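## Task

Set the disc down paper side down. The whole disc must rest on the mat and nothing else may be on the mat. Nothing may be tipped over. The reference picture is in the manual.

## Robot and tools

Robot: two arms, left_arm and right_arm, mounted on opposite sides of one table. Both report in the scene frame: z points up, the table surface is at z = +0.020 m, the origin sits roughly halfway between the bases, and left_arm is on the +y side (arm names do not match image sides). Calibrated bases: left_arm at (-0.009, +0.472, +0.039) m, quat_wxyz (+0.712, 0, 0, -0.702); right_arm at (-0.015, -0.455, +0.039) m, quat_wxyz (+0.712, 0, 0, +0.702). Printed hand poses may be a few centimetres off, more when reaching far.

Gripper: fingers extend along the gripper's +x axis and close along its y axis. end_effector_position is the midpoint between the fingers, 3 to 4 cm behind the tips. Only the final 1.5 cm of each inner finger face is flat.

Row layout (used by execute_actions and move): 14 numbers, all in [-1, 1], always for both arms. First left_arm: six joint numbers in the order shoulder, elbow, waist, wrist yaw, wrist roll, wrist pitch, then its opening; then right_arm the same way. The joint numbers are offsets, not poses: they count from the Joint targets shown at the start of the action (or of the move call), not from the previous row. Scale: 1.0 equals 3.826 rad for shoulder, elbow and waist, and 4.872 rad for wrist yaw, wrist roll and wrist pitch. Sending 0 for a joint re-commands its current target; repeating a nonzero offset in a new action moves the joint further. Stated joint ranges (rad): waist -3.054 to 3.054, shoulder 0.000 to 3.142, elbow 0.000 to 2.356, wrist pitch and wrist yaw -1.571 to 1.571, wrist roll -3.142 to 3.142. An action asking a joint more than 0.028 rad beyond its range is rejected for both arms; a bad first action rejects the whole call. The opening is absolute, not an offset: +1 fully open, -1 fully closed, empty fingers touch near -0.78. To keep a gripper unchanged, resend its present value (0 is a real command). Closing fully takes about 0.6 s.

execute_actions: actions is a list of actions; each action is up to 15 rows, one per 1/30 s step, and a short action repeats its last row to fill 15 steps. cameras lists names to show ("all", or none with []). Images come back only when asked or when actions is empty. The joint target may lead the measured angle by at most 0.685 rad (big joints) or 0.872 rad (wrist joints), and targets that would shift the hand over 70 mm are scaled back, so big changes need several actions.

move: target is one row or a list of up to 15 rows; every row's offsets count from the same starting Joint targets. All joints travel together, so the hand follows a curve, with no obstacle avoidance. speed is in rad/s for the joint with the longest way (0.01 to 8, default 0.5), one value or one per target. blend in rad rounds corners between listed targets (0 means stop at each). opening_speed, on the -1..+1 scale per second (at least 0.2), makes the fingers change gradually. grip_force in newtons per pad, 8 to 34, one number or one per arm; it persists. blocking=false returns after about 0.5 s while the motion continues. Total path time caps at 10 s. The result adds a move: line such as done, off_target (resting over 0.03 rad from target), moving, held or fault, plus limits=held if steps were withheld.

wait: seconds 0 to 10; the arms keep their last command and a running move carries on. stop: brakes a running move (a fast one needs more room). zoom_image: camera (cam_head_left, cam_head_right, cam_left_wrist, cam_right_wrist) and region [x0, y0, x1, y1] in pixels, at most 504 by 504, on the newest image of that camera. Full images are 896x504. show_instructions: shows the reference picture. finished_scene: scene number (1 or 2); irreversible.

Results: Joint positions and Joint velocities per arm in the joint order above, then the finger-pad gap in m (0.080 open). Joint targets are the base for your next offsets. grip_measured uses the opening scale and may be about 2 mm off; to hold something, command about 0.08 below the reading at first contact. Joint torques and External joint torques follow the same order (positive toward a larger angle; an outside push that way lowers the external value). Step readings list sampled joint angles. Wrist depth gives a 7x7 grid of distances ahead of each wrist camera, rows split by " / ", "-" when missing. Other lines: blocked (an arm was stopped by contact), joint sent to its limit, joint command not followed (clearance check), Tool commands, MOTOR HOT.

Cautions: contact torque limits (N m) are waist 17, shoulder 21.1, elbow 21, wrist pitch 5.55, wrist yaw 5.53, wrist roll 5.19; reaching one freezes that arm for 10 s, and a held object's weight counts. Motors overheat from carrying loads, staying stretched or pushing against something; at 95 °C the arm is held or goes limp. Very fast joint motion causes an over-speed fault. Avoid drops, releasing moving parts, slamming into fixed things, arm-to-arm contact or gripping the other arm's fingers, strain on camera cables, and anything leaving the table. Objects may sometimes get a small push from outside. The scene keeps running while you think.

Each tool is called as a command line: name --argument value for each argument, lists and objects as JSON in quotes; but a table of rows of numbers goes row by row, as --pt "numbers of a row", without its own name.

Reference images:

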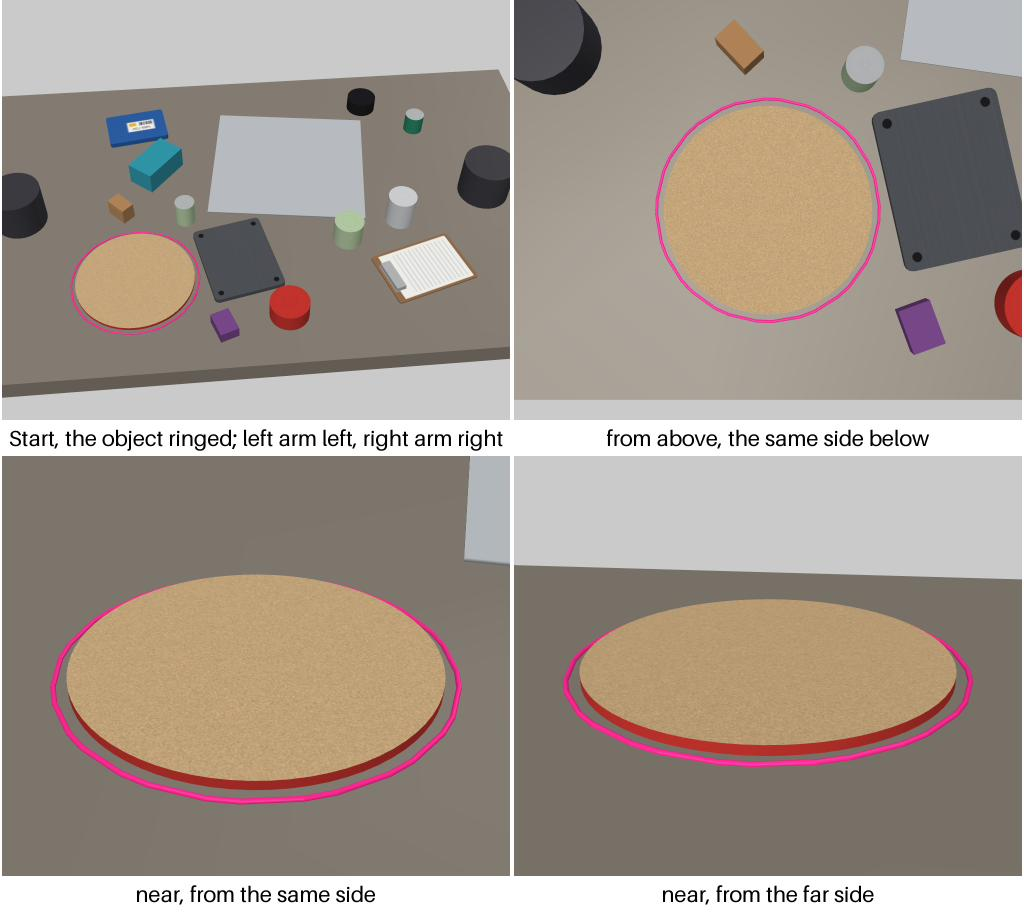

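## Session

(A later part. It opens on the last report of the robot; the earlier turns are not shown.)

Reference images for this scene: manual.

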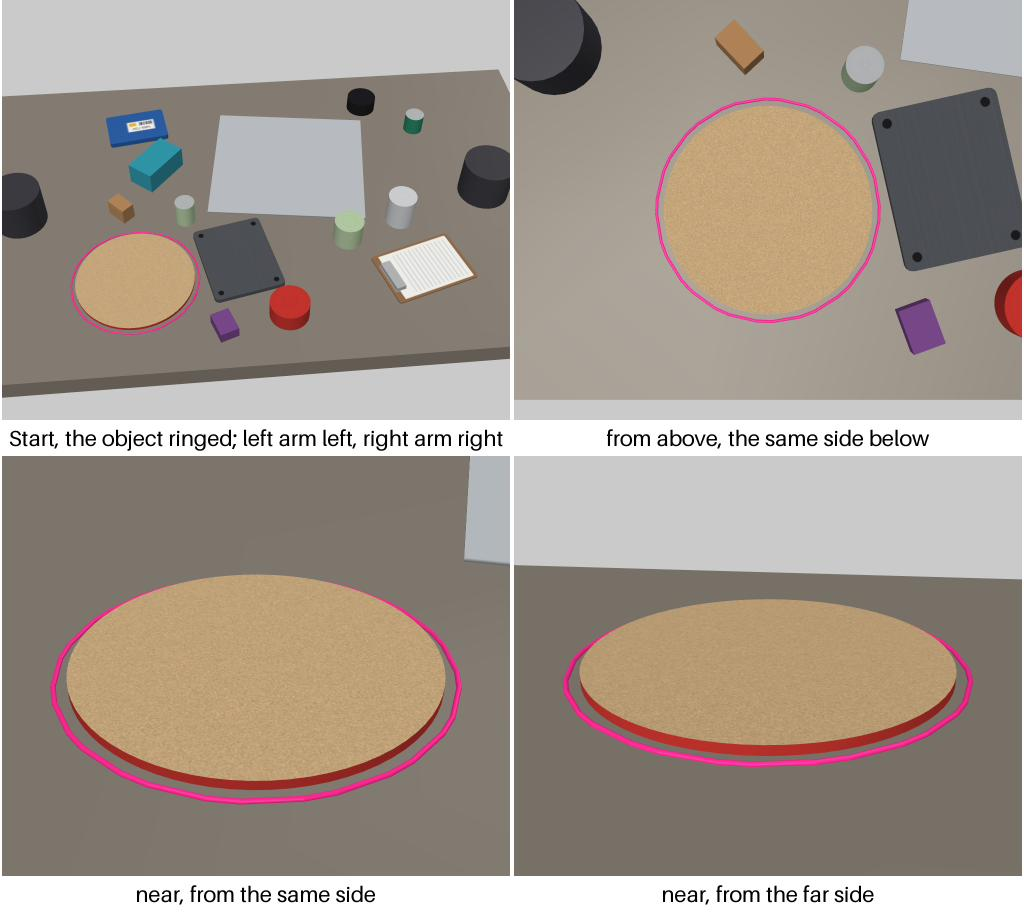

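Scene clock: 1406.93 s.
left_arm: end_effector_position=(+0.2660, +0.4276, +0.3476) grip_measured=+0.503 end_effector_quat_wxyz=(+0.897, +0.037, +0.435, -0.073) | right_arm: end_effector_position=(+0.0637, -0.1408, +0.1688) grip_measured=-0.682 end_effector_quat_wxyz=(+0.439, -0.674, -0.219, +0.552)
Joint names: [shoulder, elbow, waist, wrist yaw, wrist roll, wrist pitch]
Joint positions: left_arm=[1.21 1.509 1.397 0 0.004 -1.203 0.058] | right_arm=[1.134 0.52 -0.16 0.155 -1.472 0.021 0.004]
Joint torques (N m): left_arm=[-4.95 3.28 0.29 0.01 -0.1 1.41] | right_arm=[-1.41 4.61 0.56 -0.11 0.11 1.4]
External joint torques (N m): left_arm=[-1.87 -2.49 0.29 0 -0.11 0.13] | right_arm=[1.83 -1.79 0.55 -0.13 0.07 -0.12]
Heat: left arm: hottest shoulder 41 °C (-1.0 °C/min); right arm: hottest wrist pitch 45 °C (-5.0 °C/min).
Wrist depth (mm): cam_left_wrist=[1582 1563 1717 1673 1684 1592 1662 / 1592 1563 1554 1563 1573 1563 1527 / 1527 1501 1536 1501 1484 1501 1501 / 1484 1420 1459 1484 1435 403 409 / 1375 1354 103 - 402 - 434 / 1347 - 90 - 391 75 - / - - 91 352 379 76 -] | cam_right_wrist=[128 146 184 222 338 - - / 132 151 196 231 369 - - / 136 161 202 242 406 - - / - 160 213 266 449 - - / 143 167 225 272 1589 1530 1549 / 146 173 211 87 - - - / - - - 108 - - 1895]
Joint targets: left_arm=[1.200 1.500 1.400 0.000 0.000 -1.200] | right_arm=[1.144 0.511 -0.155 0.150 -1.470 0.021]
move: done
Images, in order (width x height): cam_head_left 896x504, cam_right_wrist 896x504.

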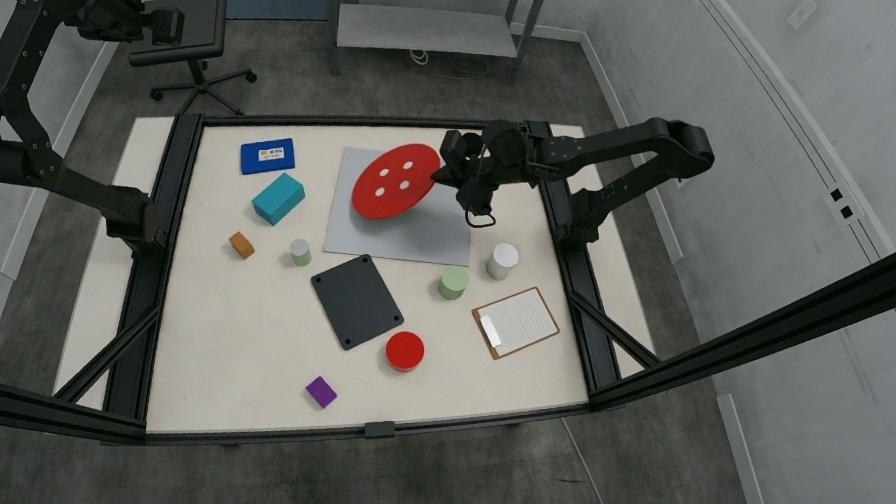

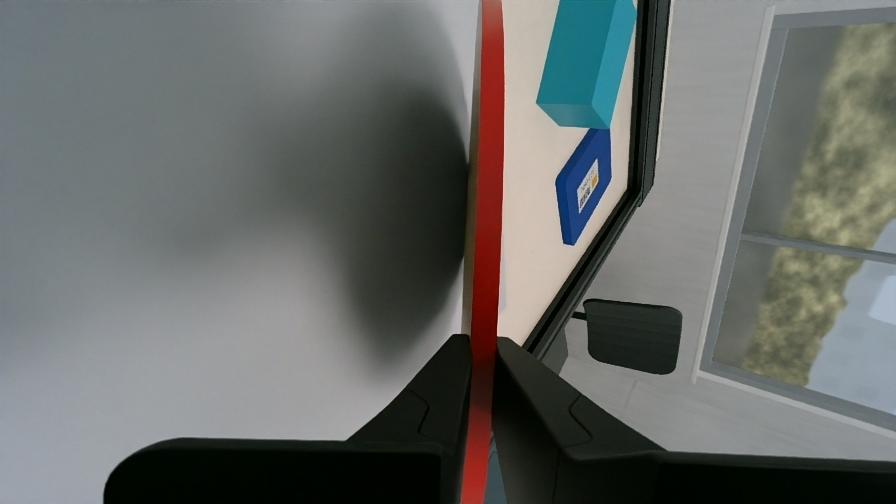

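move --target '[0,0,0,0,0,0,0.5,0.00199,-0.00335,0,0,0,0.00419,-1.0]' --speed 0.1 --cameras '["cam_head_left","cam_right_wrist"]'

zoom_image --camera "cam_head_left" --region '[340, 170, 420, 250]'

Scene clock: 1433.57 s.
left_arm: end_effector_position=(+0.2660, +0.4276, +0.3476) grip_measured=+0.503 end_effector_quat_wxyz=(+0.897, +0.037, +0.435, -0.073) | right_arm: end_effector_position=(+0.0637, -0.1404, +0.1661) grip_measured=-0.682 end_effector_quat_wxyz=(+0.440, -0.673, -0.220, +0.552)
Joint names: [shoulder, elbow, waist, wrist yaw, wrist roll, wrist pitch]
Joint positions: left_arm=[1.21 1.509 1.397 0 0.004 -1.203 0.058] | right_arm=[1.141 0.509 -0.16 0.155 -1.472 0.043 0.004]
Joint torques (N m): left_arm=[-4.94 3.27 0.3 0.01 -0.11 1.4] | right_arm=[-1.32 4.51 0.53 -0.11 0.11 1.23]
External joint torques (N m): left_arm=[-1.83 -2.5 0.31 0.01 -0.11 0.13] | right_arm=[2 -1.95 0.54 -0.14 0.07 -0.32]
Heat: left arm: hottest shoulder 41 °C (-1.0 °C/min); right arm: hottest wrist pitch 46 °C (+0.0 °C/min).
Wrist depth (mm): cam_left_wrist=[1573 1573 1695 1695 1631 1662 1611 / 1602 1573 1592 1563 1592 1573 1510 / 1527 1554 1518 1518 1476 1484 1492 / 1435 1467 1492 1420 1451 398 394 / 1412 1405 103 390 - 98 - / 1313 - 90 376 391 75 - / - - 91 363 375 76 -] | cam_right_wrist=[126 144 182 219 349 - 1270 / 130 149 192 230 358 - - / - 157 199 239 454 - - / - 159 212 265 476 - - / 139 163 211 271 1747 1475 - / 142 175 208 87 2239 - - / - - - 108 - - -]
Joint targets: left_arm=[1.200 1.500 1.400 0.000 0.000 -1.200] | right_arm=[1.151 0.498 -0.155 0.150 -1.470 0.042]
move: done
Images, in order (width x height): cam_head_left 896x504, cam_right_wrist 896x504.

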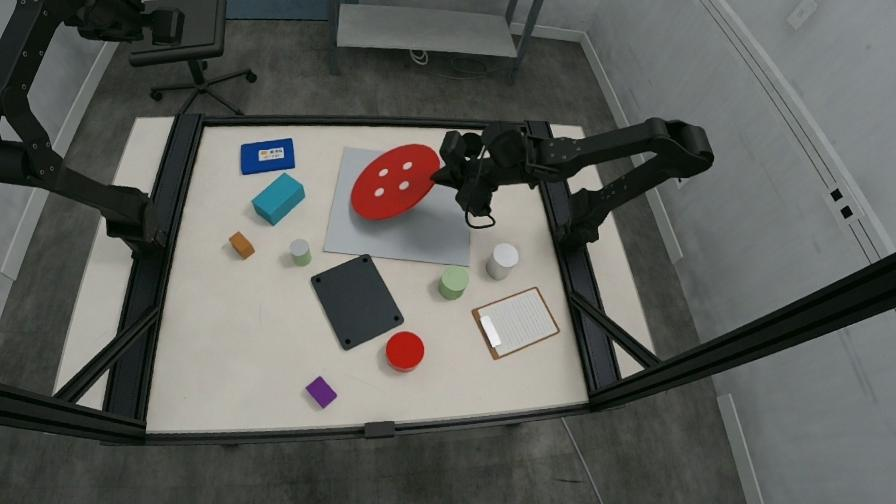

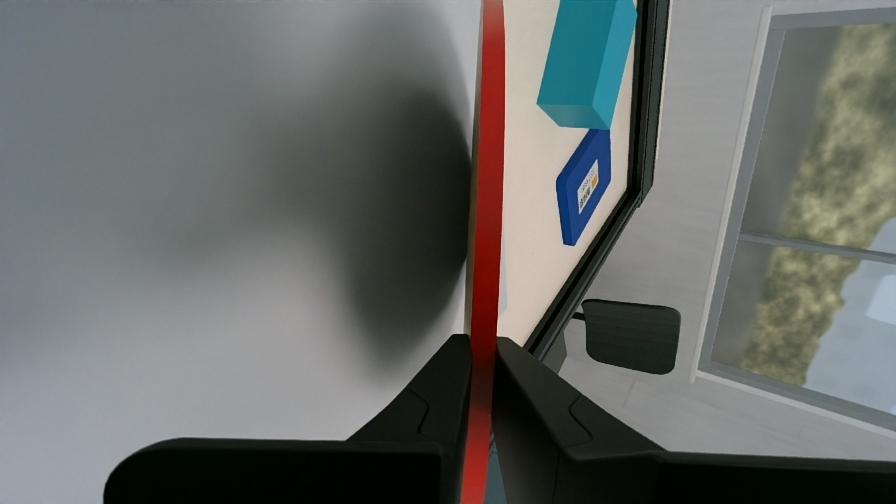

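Scaled by 6.300 from the camera's 896x504 image, which has a finer 1280x720 frame.

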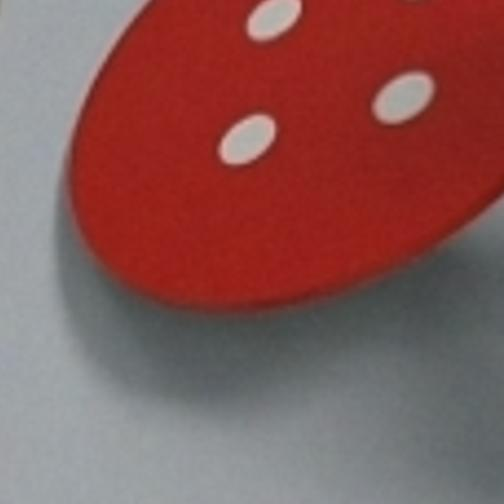

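move --target '[0,0,0,0,0,0,0.5,0,0,0,0,0,0,-0.6]' --speed 0.1 --opening_speed 0.2 --cameras '["cam_head_left","cam_right_wrist"]'

Scene clock: 1498.57 s.
left_arm: end_effector_position=(+0.2660, +0.4276, +0.3476) grip_measured=+0.503 end_effector_quat_wxyz=(+0.897, +0.037, +0.435, -0.073) | right_arm: end_effector_position=(+0.0625, -0.1423, +0.1599) grip_measured=-0.603 end_effector_quat_wxyz=(+0.434, -0.676, -0.215, +0.556)
Joint names: [shoulder, elbow, waist, wrist yaw, wrist roll, wrist pitch]
Joint positions: left_arm=[1.21 1.509 1.397 0 0.004 -1.203 0.058] | right_arm=[1.148 0.501 -0.158 0.154 -1.471 0.039 0.008]
Joint torques (N m): left_arm=[-4.96 3.28 0.29 0.01 -0.11 1.41] | right_arm=[-2.01 5.35 0.36 -0.06 0.11 1.54]
External joint torques (N m): left_arm=[-1.88 -2.5 0.27 0.01 -0.11 0.13] | right_arm=[1.27 -1.02 0.35 -0.08 0.07 0.02]
Heat: left arm: hottest shoulder 40 °C (-1.0 °C/min); right arm: hottest wrist pitch 45 °C (+0.0 °C/min).
Wrist depth (mm): cam_left_wrist=[1582 1492 1631 1621 1611 1642 1652 / 1621 1573 1582 1611 1563 1554 1554 / 1510 1545 1563 1443 1476 1501 1420 / 1484 1435 1484 1484 425 412 410 / 1443 1354 102 396 - - - / 1375 - 90 391 389 75 - / - - 83 363 376 76 -] | cam_right_wrist=[- 139 170 214 330 - - / 125 141 181 225 344 1539 - / - 148 190 227 393 - - / 130 152 197 243 434 - - / - 158 203 248 1710 1642 - / 139 161 194 80 - - - / - - - 107 - - -]
Joint targets: left_arm=[1.200 1.500 1.400 0.000 0.000 -1.200] | right_arm=[1.152 0.498 -0.155 0.150 -1.470 0.042]
move: done
Images, in order (width x height): cam_head_left 896x504, cam_right_wrist 896x504.

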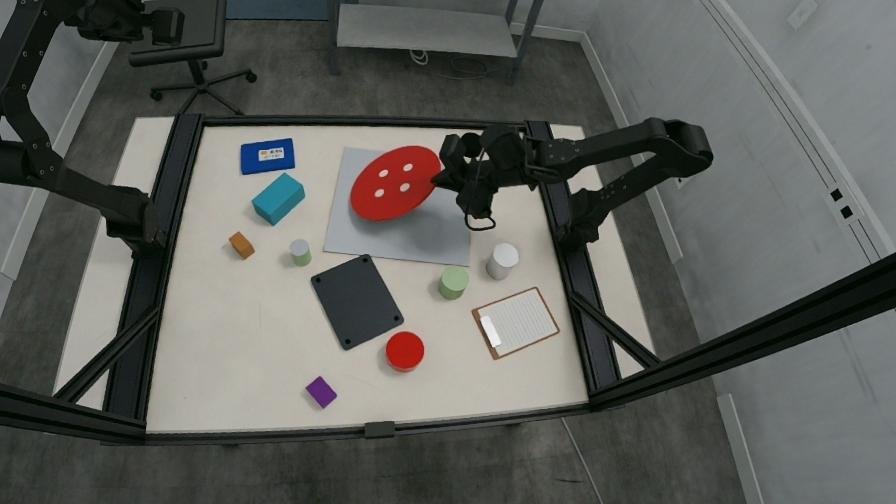

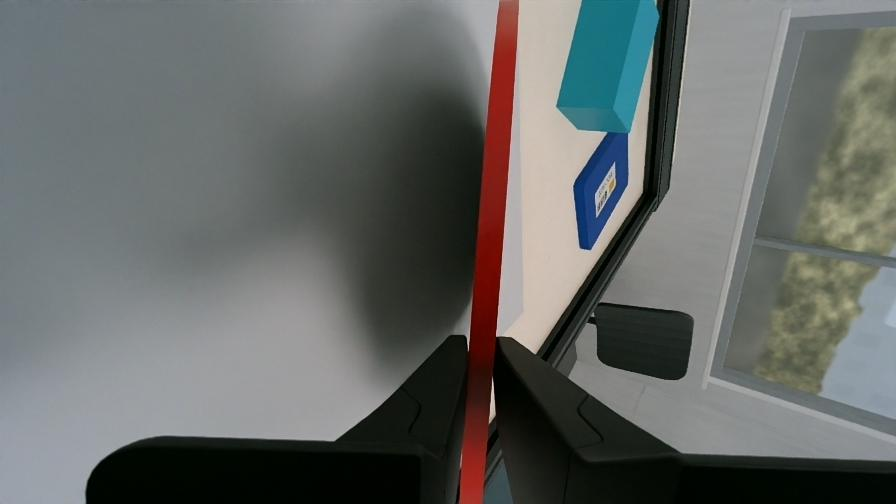

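move --target '[0,0,0,0,0,0,0.5,0.01012,-0.04313,0.00512,0.00259,0.00443,0.03284,-0.29]' --speed 0.18 --opening_speed 0.34 --cameras '["cam_head_left","cam_right_wrist"]'

Scene clock: 1525.87 s.
left_arm: end_effector_position=(+0.2660, +0.4276, +0.3476) grip_measured=+0.503 end_effector_quat_wxyz=(+0.897, +0.037, +0.435, -0.073) | right_arm: end_effector_position=(+0.0537, -0.1629, +0.1100) grip_measured=-0.293 end_effector_quat_wxyz=(+0.420, -0.679, -0.199, +0.569)
Joint names: [shoulder, elbow, waist, wrist yaw, wrist roll, wrist pitch]
Joint positions: left_arm=[1.21 1.509 1.397 0 0.004 -1.203 0.058] | right_arm=[1.188 0.335 -0.138 0.159 -1.45 0.194 0.022]
Joint torques (N m): left_arm=[-4.94 3.29 0.29 0.01 -0.1 1.41] | right_arm=[-1.87 4.89 0.3 0.18 0.11 1.93]
External joint torques (N m): left_arm=[-1.81 -2.51 0.28 0.01 -0.11 0.13] | right_arm=[1.12 -0.87 0.33 0.15 0.07 0.46]
Heat: left arm: hottest shoulder 40 °C (-1.0 °C/min); right arm: hottest wrist pitch 44 °C (-1.0 °C/min).
Wrist depth (mm): cam_left_wrist=[1642 1518 1662 1662 1662 1673 1631 / 1602 1563 1573 1592 1592 1582 1563 / 1518 1527 1476 1510 1459 1467 1428 / 1435 1451 1459 1451 1476 417 415 / 1397 1420 101 - - 407 399 / 1382 - 91 - - 75 - / - - 374 367 374 76 -] | cam_right_wrist=[- 96 119 154 171 328 - / - 104 123 150 170 336 - / - 106 125 150 242 425 - / - 106 133 124 249 551 - / - 112 138 129 269 1493 - / - 116 133 90 90 1747 - / - - - 126 - - -]
Joint targets: left_arm=[1.200 1.500 1.400 0.000 0.000 -1.200] | right_arm=[1.190 0.333 -0.135 0.163 -1.448 0.202]
move: done
Images, in order (width x height): cam_head_left 896x504, cam_right_wrist 896x504.

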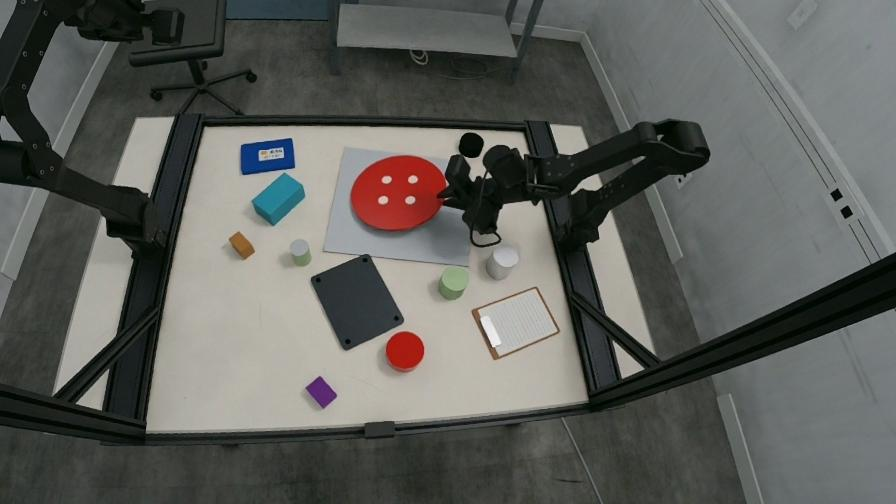

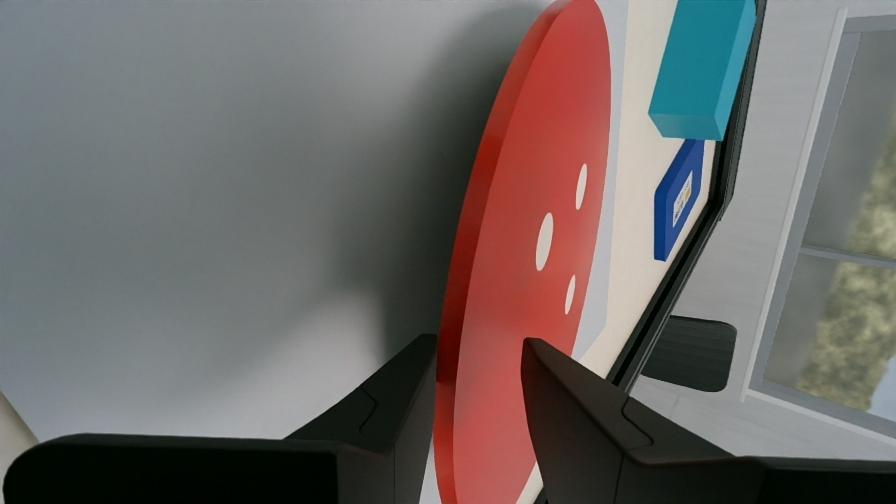

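move --target '[0,0,0,0,0,0,0.5,0.04574,0,-0.00314,-0.00205,0.00123,0.02504,0.33]' --speed 0.12 --opening_speed 0.42 --cameras '["cam_head_left","cam_right_wrist"]'

Scene clock: 1568.17 s.
left_arm: end_effector_position=(+0.2660, +0.4276, +0.3476) grip_measured=+0.503 end_effector_quat_wxyz=(+0.897, +0.037, +0.435, -0.073) | right_arm: end_effector_position=(+0.0565, -0.1549, +0.0810) grip_measured=+0.327 end_effector_quat_wxyz=(+0.406, -0.686, -0.179, +0.577)
Joint names: [shoulder, elbow, waist, wrist yaw, wrist roll, wrist pitch]
Joint positions: left_arm=[1.21 1.509 1.397 0 0.004 -1.203 0.058] | right_arm=[1.361 0.335 -0.144 0.156 -1.444 0.316 0.05]
Joint torques (N m): left_arm=[-4.95 3.27 0.28 0.01 -0.11 1.41] | right_arm=[-2.22 4.37 -0.25 -0.05 0.11 1.83]
External joint torques (N m): left_arm=[-1.82 -2.54 0.26 0.01 -0.11 0.12] | right_arm=[1.42 -0.81 -0.25 -0.08 0.07 0.39]
Heat: left arm: hottest shoulder 40 °C (+0.0 °C/min); right arm: hottest wrist pitch 45 °C (+1.0 °C/min).
Wrist depth (mm): cam_left_wrist=[1554 1518 1582 1684 1673 1673 1631 / 1602 1602 1527 1602 1602 1582 1554 / 1527 1554 1510 1459 1527 1492 1467 / 1451 1435 1451 1405 424 403 - / 1451 1443 102 420 - 407 - / 1333 - 90 398 - 75 - / - - 83 348 - 76 -] | cam_right_wrist=[- - 90 110 137 242 - / - 74 - 109 151 295 302 / - 78 91 109 152 303 - / - - 103 111 160 340 - / - 78 103 116 183 424 - / - 80 87 135 159 400 - / - - 81 141 - - -]
Joint targets: left_arm=[1.200 1.500 1.400 0.000 0.000 -1.200] | right_arm=[1.365 0.333 -0.147 0.153 -1.442 0.324]
move: done
Images, in order (width x height): cam_head_left 896x504, cam_right_wrist 896x504.

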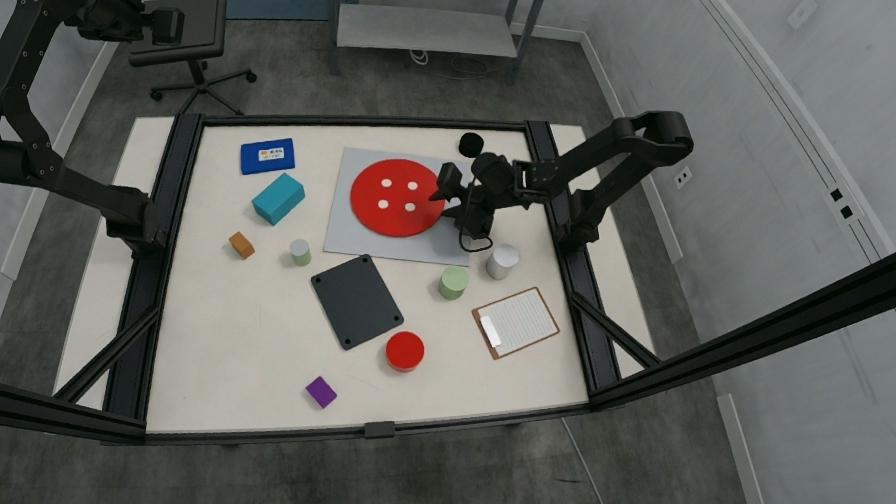

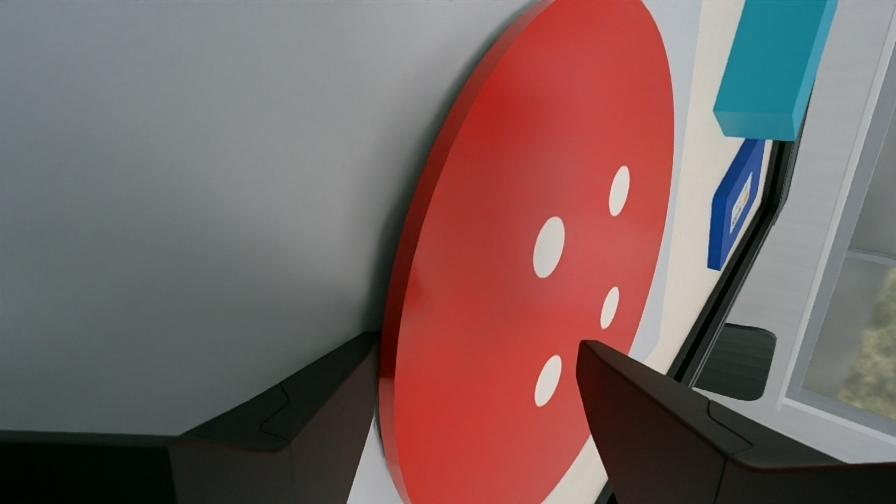

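zoom_image --camera "cam_head_left" --region '[320, 130, 490, 280]'

zoom_image --camera "cam_right_wrist" --region '[330, 250, 530, 504]'

Scaled by 2.965 from the camera's 896x504 image, which has a finer 1280x720 frame.

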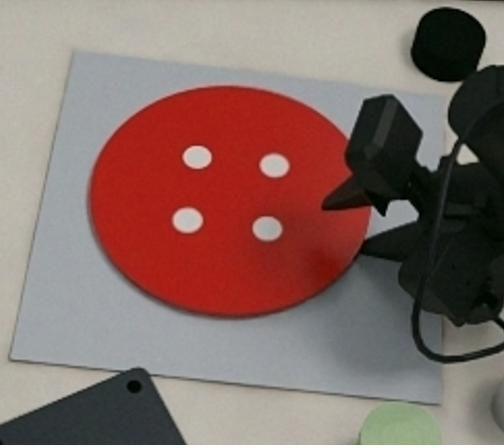

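Scaled by 1.984 from the camera's 896x504 image, which has a finer 1280x720 frame.

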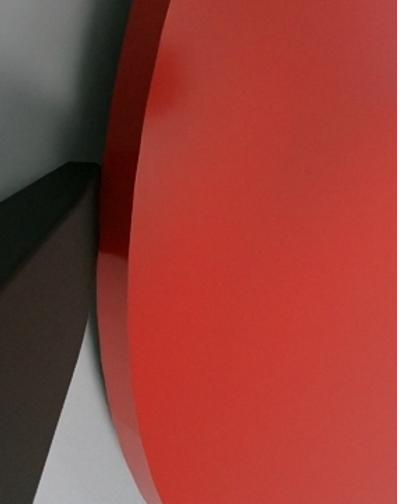

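zoom_image --camera "cam_head_left" --region '[430, 120, 590, 290]'

wait --seconds 0 --cameras '["cam_head_right","cam_left_wrist"]'

zoom_image --camera "cam_head_right" --region '[430, 120, 590, 290]'

Scaled by 2.965 from the camera's 896x504 image, which has a finer 1280x720 frame.

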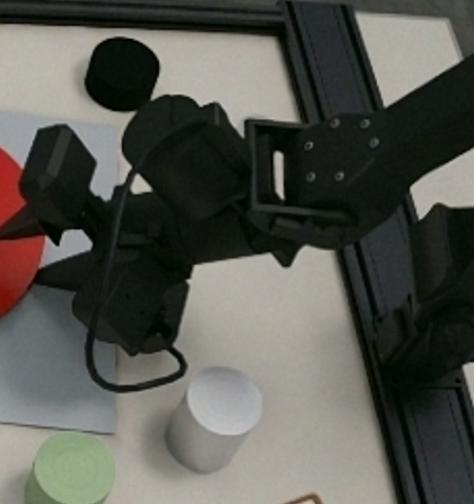

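Scene clock: 1613.67 s.
left_arm: end_effector_position=(+0.2660, +0.4276, +0.3476) grip_measured=+0.503 end_effector_quat_wxyz=(+0.897, +0.037, +0.435, -0.073) | right_arm: end_effector_position=(+0.0567, -0.1542, +0.0818) grip_measured=+0.327 end_effector_quat_wxyz=(+0.408, -0.685, -0.181, +0.576)
Joint names: [shoulder, elbow, waist, wrist yaw, wrist roll, wrist pitch]
Joint positions: left_arm=[1.21 1.509 1.397 0 0.004 -1.203 0.058] | right_arm=[1.361 0.335 -0.145 0.156 -1.444 0.321 0.05]
Joint torques (N m): left_arm=[-4.95 3.28 0.29 0.01 -0.1 1.41] | right_arm=[-2.27 4.39 -0.23 -0.04 0.11 1.49]
External joint torques (N m): left_arm=[-1.87 -2.53 0.29 0.01 -0.1 0.11] | right_arm=[1.38 -0.84 -0.26 -0.06 0.07 0.03]
Heat: left arm: hottest shoulder 39 °C (-1.0 °C/min); right arm: hottest wrist pitch 47 °C (+2.0 °C/min).
Wrist depth (mm): cam_left_wrist=[1621 1545 1642 1673 1602 1621 1673 / 1611 1592 1554 1602 1602 1536 1527 / 1527 1545 1501 1527 1545 1492 1428 / 1451 1443 1467 1435 1443 410 405 / 1459 1375 102 375 - 395 400 / 1375 - 91 - - 75 - / - - 373 - - 76 -] | cam_right_wrist=[- - 91 113 152 244 293 / - 75 - 115 141 295 305 / - 79 93 123 156 333 - / - - 101 126 187 325 - / - 79 103 143 180 433 - / - 81 87 139 99 91 - / - - 90 143 205 - -]
Joint targets: left_arm=[1.200 1.500 1.400 0.000 0.000 -1.200] | right_arm=[1.365 0.333 -0.148 0.153 -1.443 0.324]
Tool commands: left_gripper/opening=+0.5 right_gripper/opening=+0.33
Images, in order (width x height): cam_head_right 896x504, cam_left_wrist 896x504.

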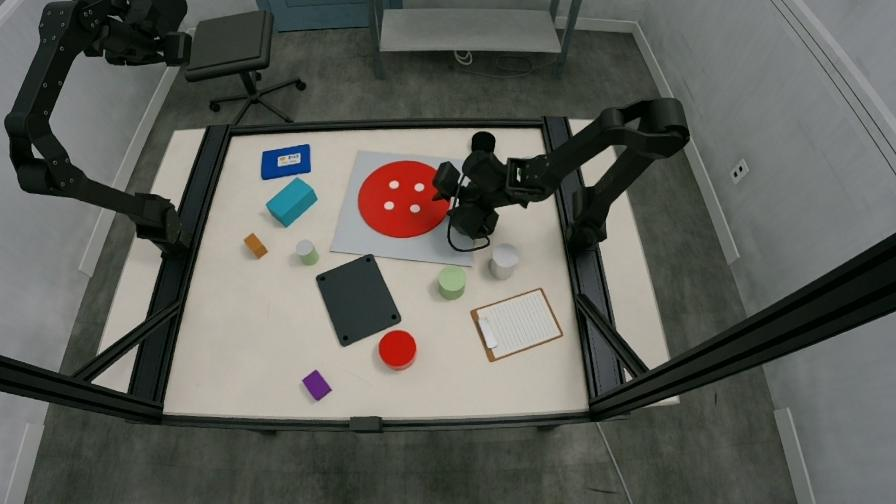

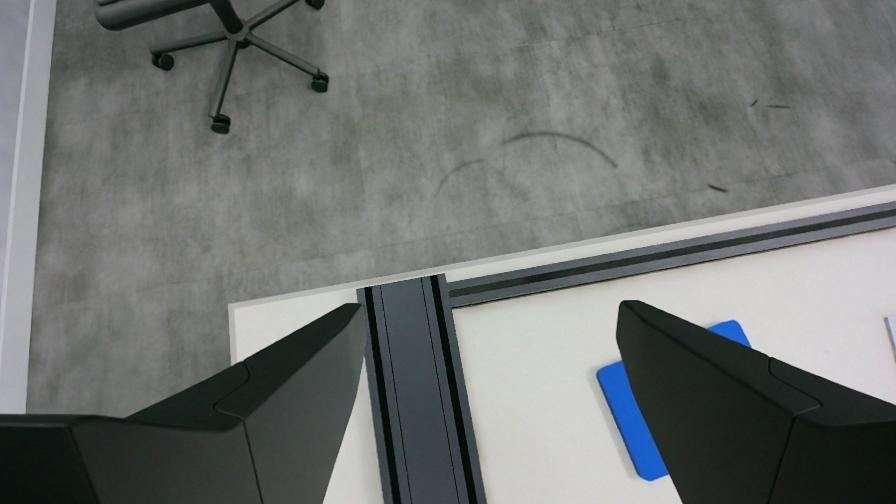

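Scaled by 2.965 from the camera's 896x504 image, which has a finer 1280x720 frame.

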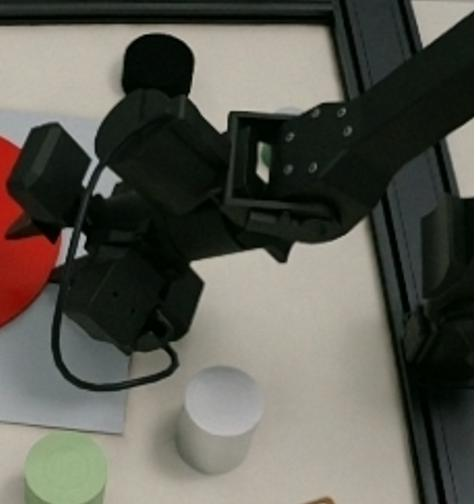

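move --pt "0 0 0 0 0 0 0.5 -0.0047 0 0 0 0 0 0.33" --pt "0 0 0 0 0 0 0.5 -0.04574 -0.02244 0.0092 0.00542 0.00575 -0.0155 0.33" --speed '[0.1,0.15]' --cameras '["cam_head_left","cam_right_wrist"]'

Scene clock: 1639.00 s.
left_arm: end_effector_position=(+0.2660, +0.4276, +0.3476) grip_measured=+0.503 end_effector_quat_wxyz=(+0.897, +0.037, +0.435, -0.073) | right_arm: end_effector_position=(+0.0474, -0.1785, +0.0866) grip_measured=+0.327 end_effector_quat_wxyz=(+0.415, -0.680, -0.183, +0.576)
Joint names: [shoulder, elbow, waist, wrist yaw, wrist roll, wrist pitch]
Joint positions: left_arm=[1.21 1.509 1.397 0 0.004 -1.203 0.058] | right_arm=[1.199 0.253 -0.115 0.176 -1.416 0.25 0.05]
Joint torques (N m): left_arm=[-4.95 3.28 0.29 0.01 -0.11 1.4] | right_arm=[-2.78 4.15 0.32 0.17 0.13 1.22]
External joint torques (N m): left_arm=[-1.82 -2.53 0.29 0.01 -0.11 0.12] | right_arm=[-0.01 -1.33 0.33 0.13 0.09 -0.23]
Heat: left arm: hottest shoulder 39 °C (-1.0 °C/min); right arm: hottest wrist pitch 46 °C (-1.0 °C/min).
Wrist depth (mm): cam_left_wrist=[1602 1501 1621 1684 1728 1652 1611 / 1662 1582 1621 1631 1573 1573 1518 / 1501 1582 1536 1510 1501 1459 1476 / 1467 1484 1443 1420 425 407 422 / 1375 1390 103 386 - 409 389 / 1361 - 91 374 - 75 - / - - 374 362 - 76 -] | cam_right_wrist=[- - 100 125 150 303 - / - 82 102 127 152 296 - / - 85 100 132 208 306 - / - - 105 133 189 370 1759 / - 93 109 147 214 1376 - / - - 87 148 189 1457 - / - - 90 160 218 - -]
Joint targets: left_arm=[1.200 1.500 1.400 0.000 0.000 -1.200] | right_arm=[1.190 0.247 -0.112 0.179 -1.415 0.248]
move: done
Images, in order (width x height): cam_head_left 896x504, cam_right_wrist 896x504.

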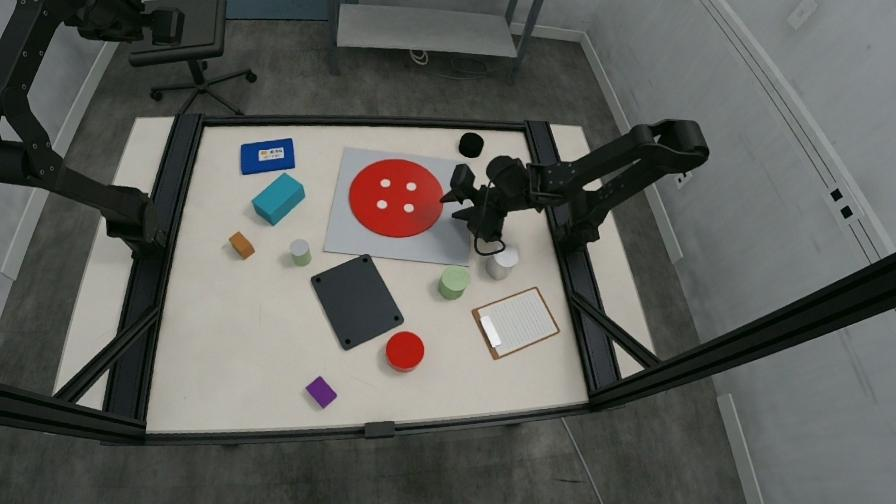

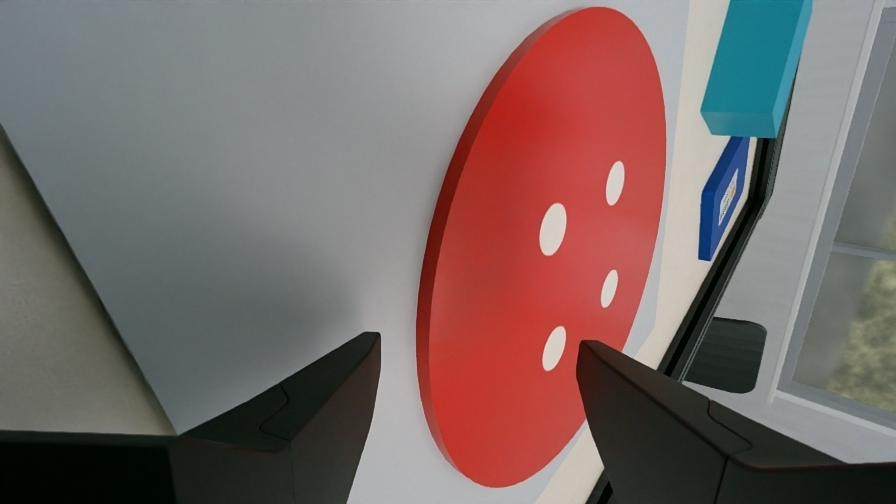

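move --target '[0,0,0,0,0,0,0.5,-0.0653,0,0,0,0,0,0.33]' --speed 0.3 --cameras '["cam_head_left","cam_head_right"]'

zoom_image --camera "cam_head_left" --region '[310, 120, 490, 280]'

Scene clock: 1647.93 s.
left_arm: end_effector_position=(+0.2660, +0.4276, +0.3476) grip_measured=+0.503 end_effector_quat_wxyz=(+0.897, +0.037, +0.435, -0.073) | right_arm: end_effector_position=(+0.0480, -0.1733, +0.1523) grip_measured=+0.327 end_effector_quat_wxyz=(+0.492, -0.633, -0.259, +0.538)
Joint names: [shoulder, elbow, waist, wrist yaw, wrist roll, wrist pitch]
Joint positions: left_arm=[1.21 1.509 1.397 0 0.004 -1.203 0.058] | right_arm=[0.948 0.252 -0.115 0.176 -1.416 0.248 0.05]
Joint torques (N m): left_arm=[-4.95 3.29 0.29 0.01 -0.11 1.41] | right_arm=[-2.11 5.12 0.33 0.15 0.12 1.47]
External joint torques (N m): left_arm=[-1.81 -2.55 0.29 0.01 -0.11 0.11] | right_arm=[-0.11 -1.27 0.34 0.13 0.07 -0.16]
Heat: left arm: hottest shoulder 39 °C (-1.0 °C/min); right arm: hottest wrist pitch 46 °C (-1.0 °C/min).
Wrist depth (mm): cam_left_wrist=[1642 1563 1621 1673 1642 1602 1684 / 1611 1563 1602 1563 1536 1545 1554 / 1518 1527 1476 1492 1536 1518 1476 / 1451 1451 1420 1412 430 414 416 / 1405 1397 102 387 - 402 - / 1333 - 90 - 394 75 - / - - 83 363 373 76 -] | cam_right_wrist=[- 140 182 283 391 - - / 121 143 - 291 384 - 550 / 124 146 199 286 - - - / 125 144 192 378 - - 1579 / 130 157 180 374 1722 - - / - 153 87 291 - - - / - - 90 375 - - -]
Joint targets: left_arm=[1.200 1.500 1.400 0.000 0.000 -1.200] | right_arm=[0.940 0.247 -0.112 0.179 -1.414 0.248]
move: done
Images, in order (width x height): cam_head_left 896x504, cam_head_right 896x504.

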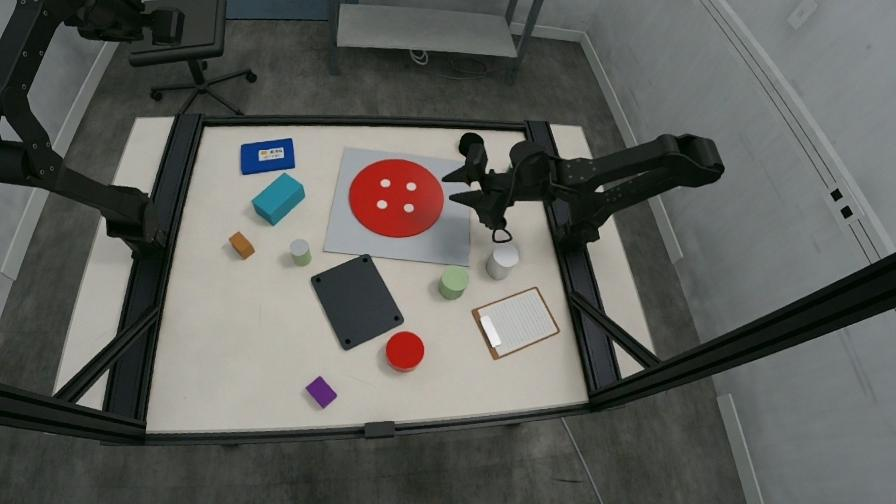

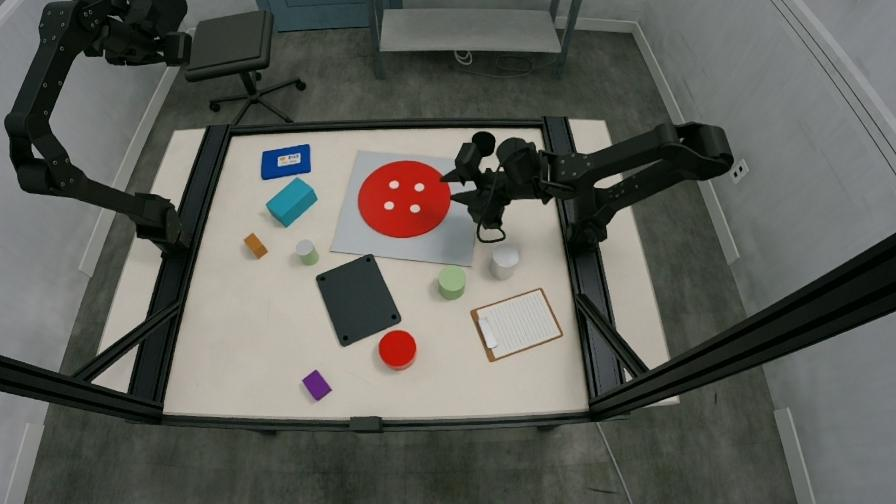

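Scaled by 2.800 from the camera's 896x504 image, which has a finer 1280x720 frame.

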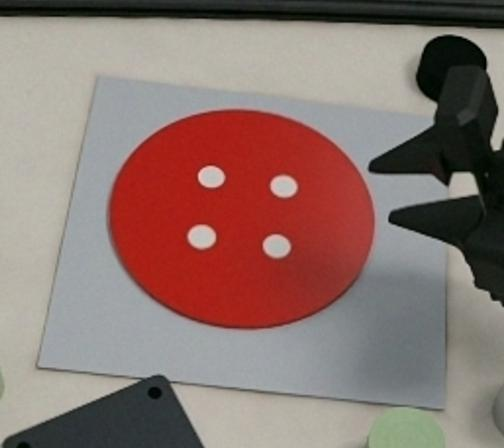

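finished_scene --scene 2

The scene is finished: the task was done.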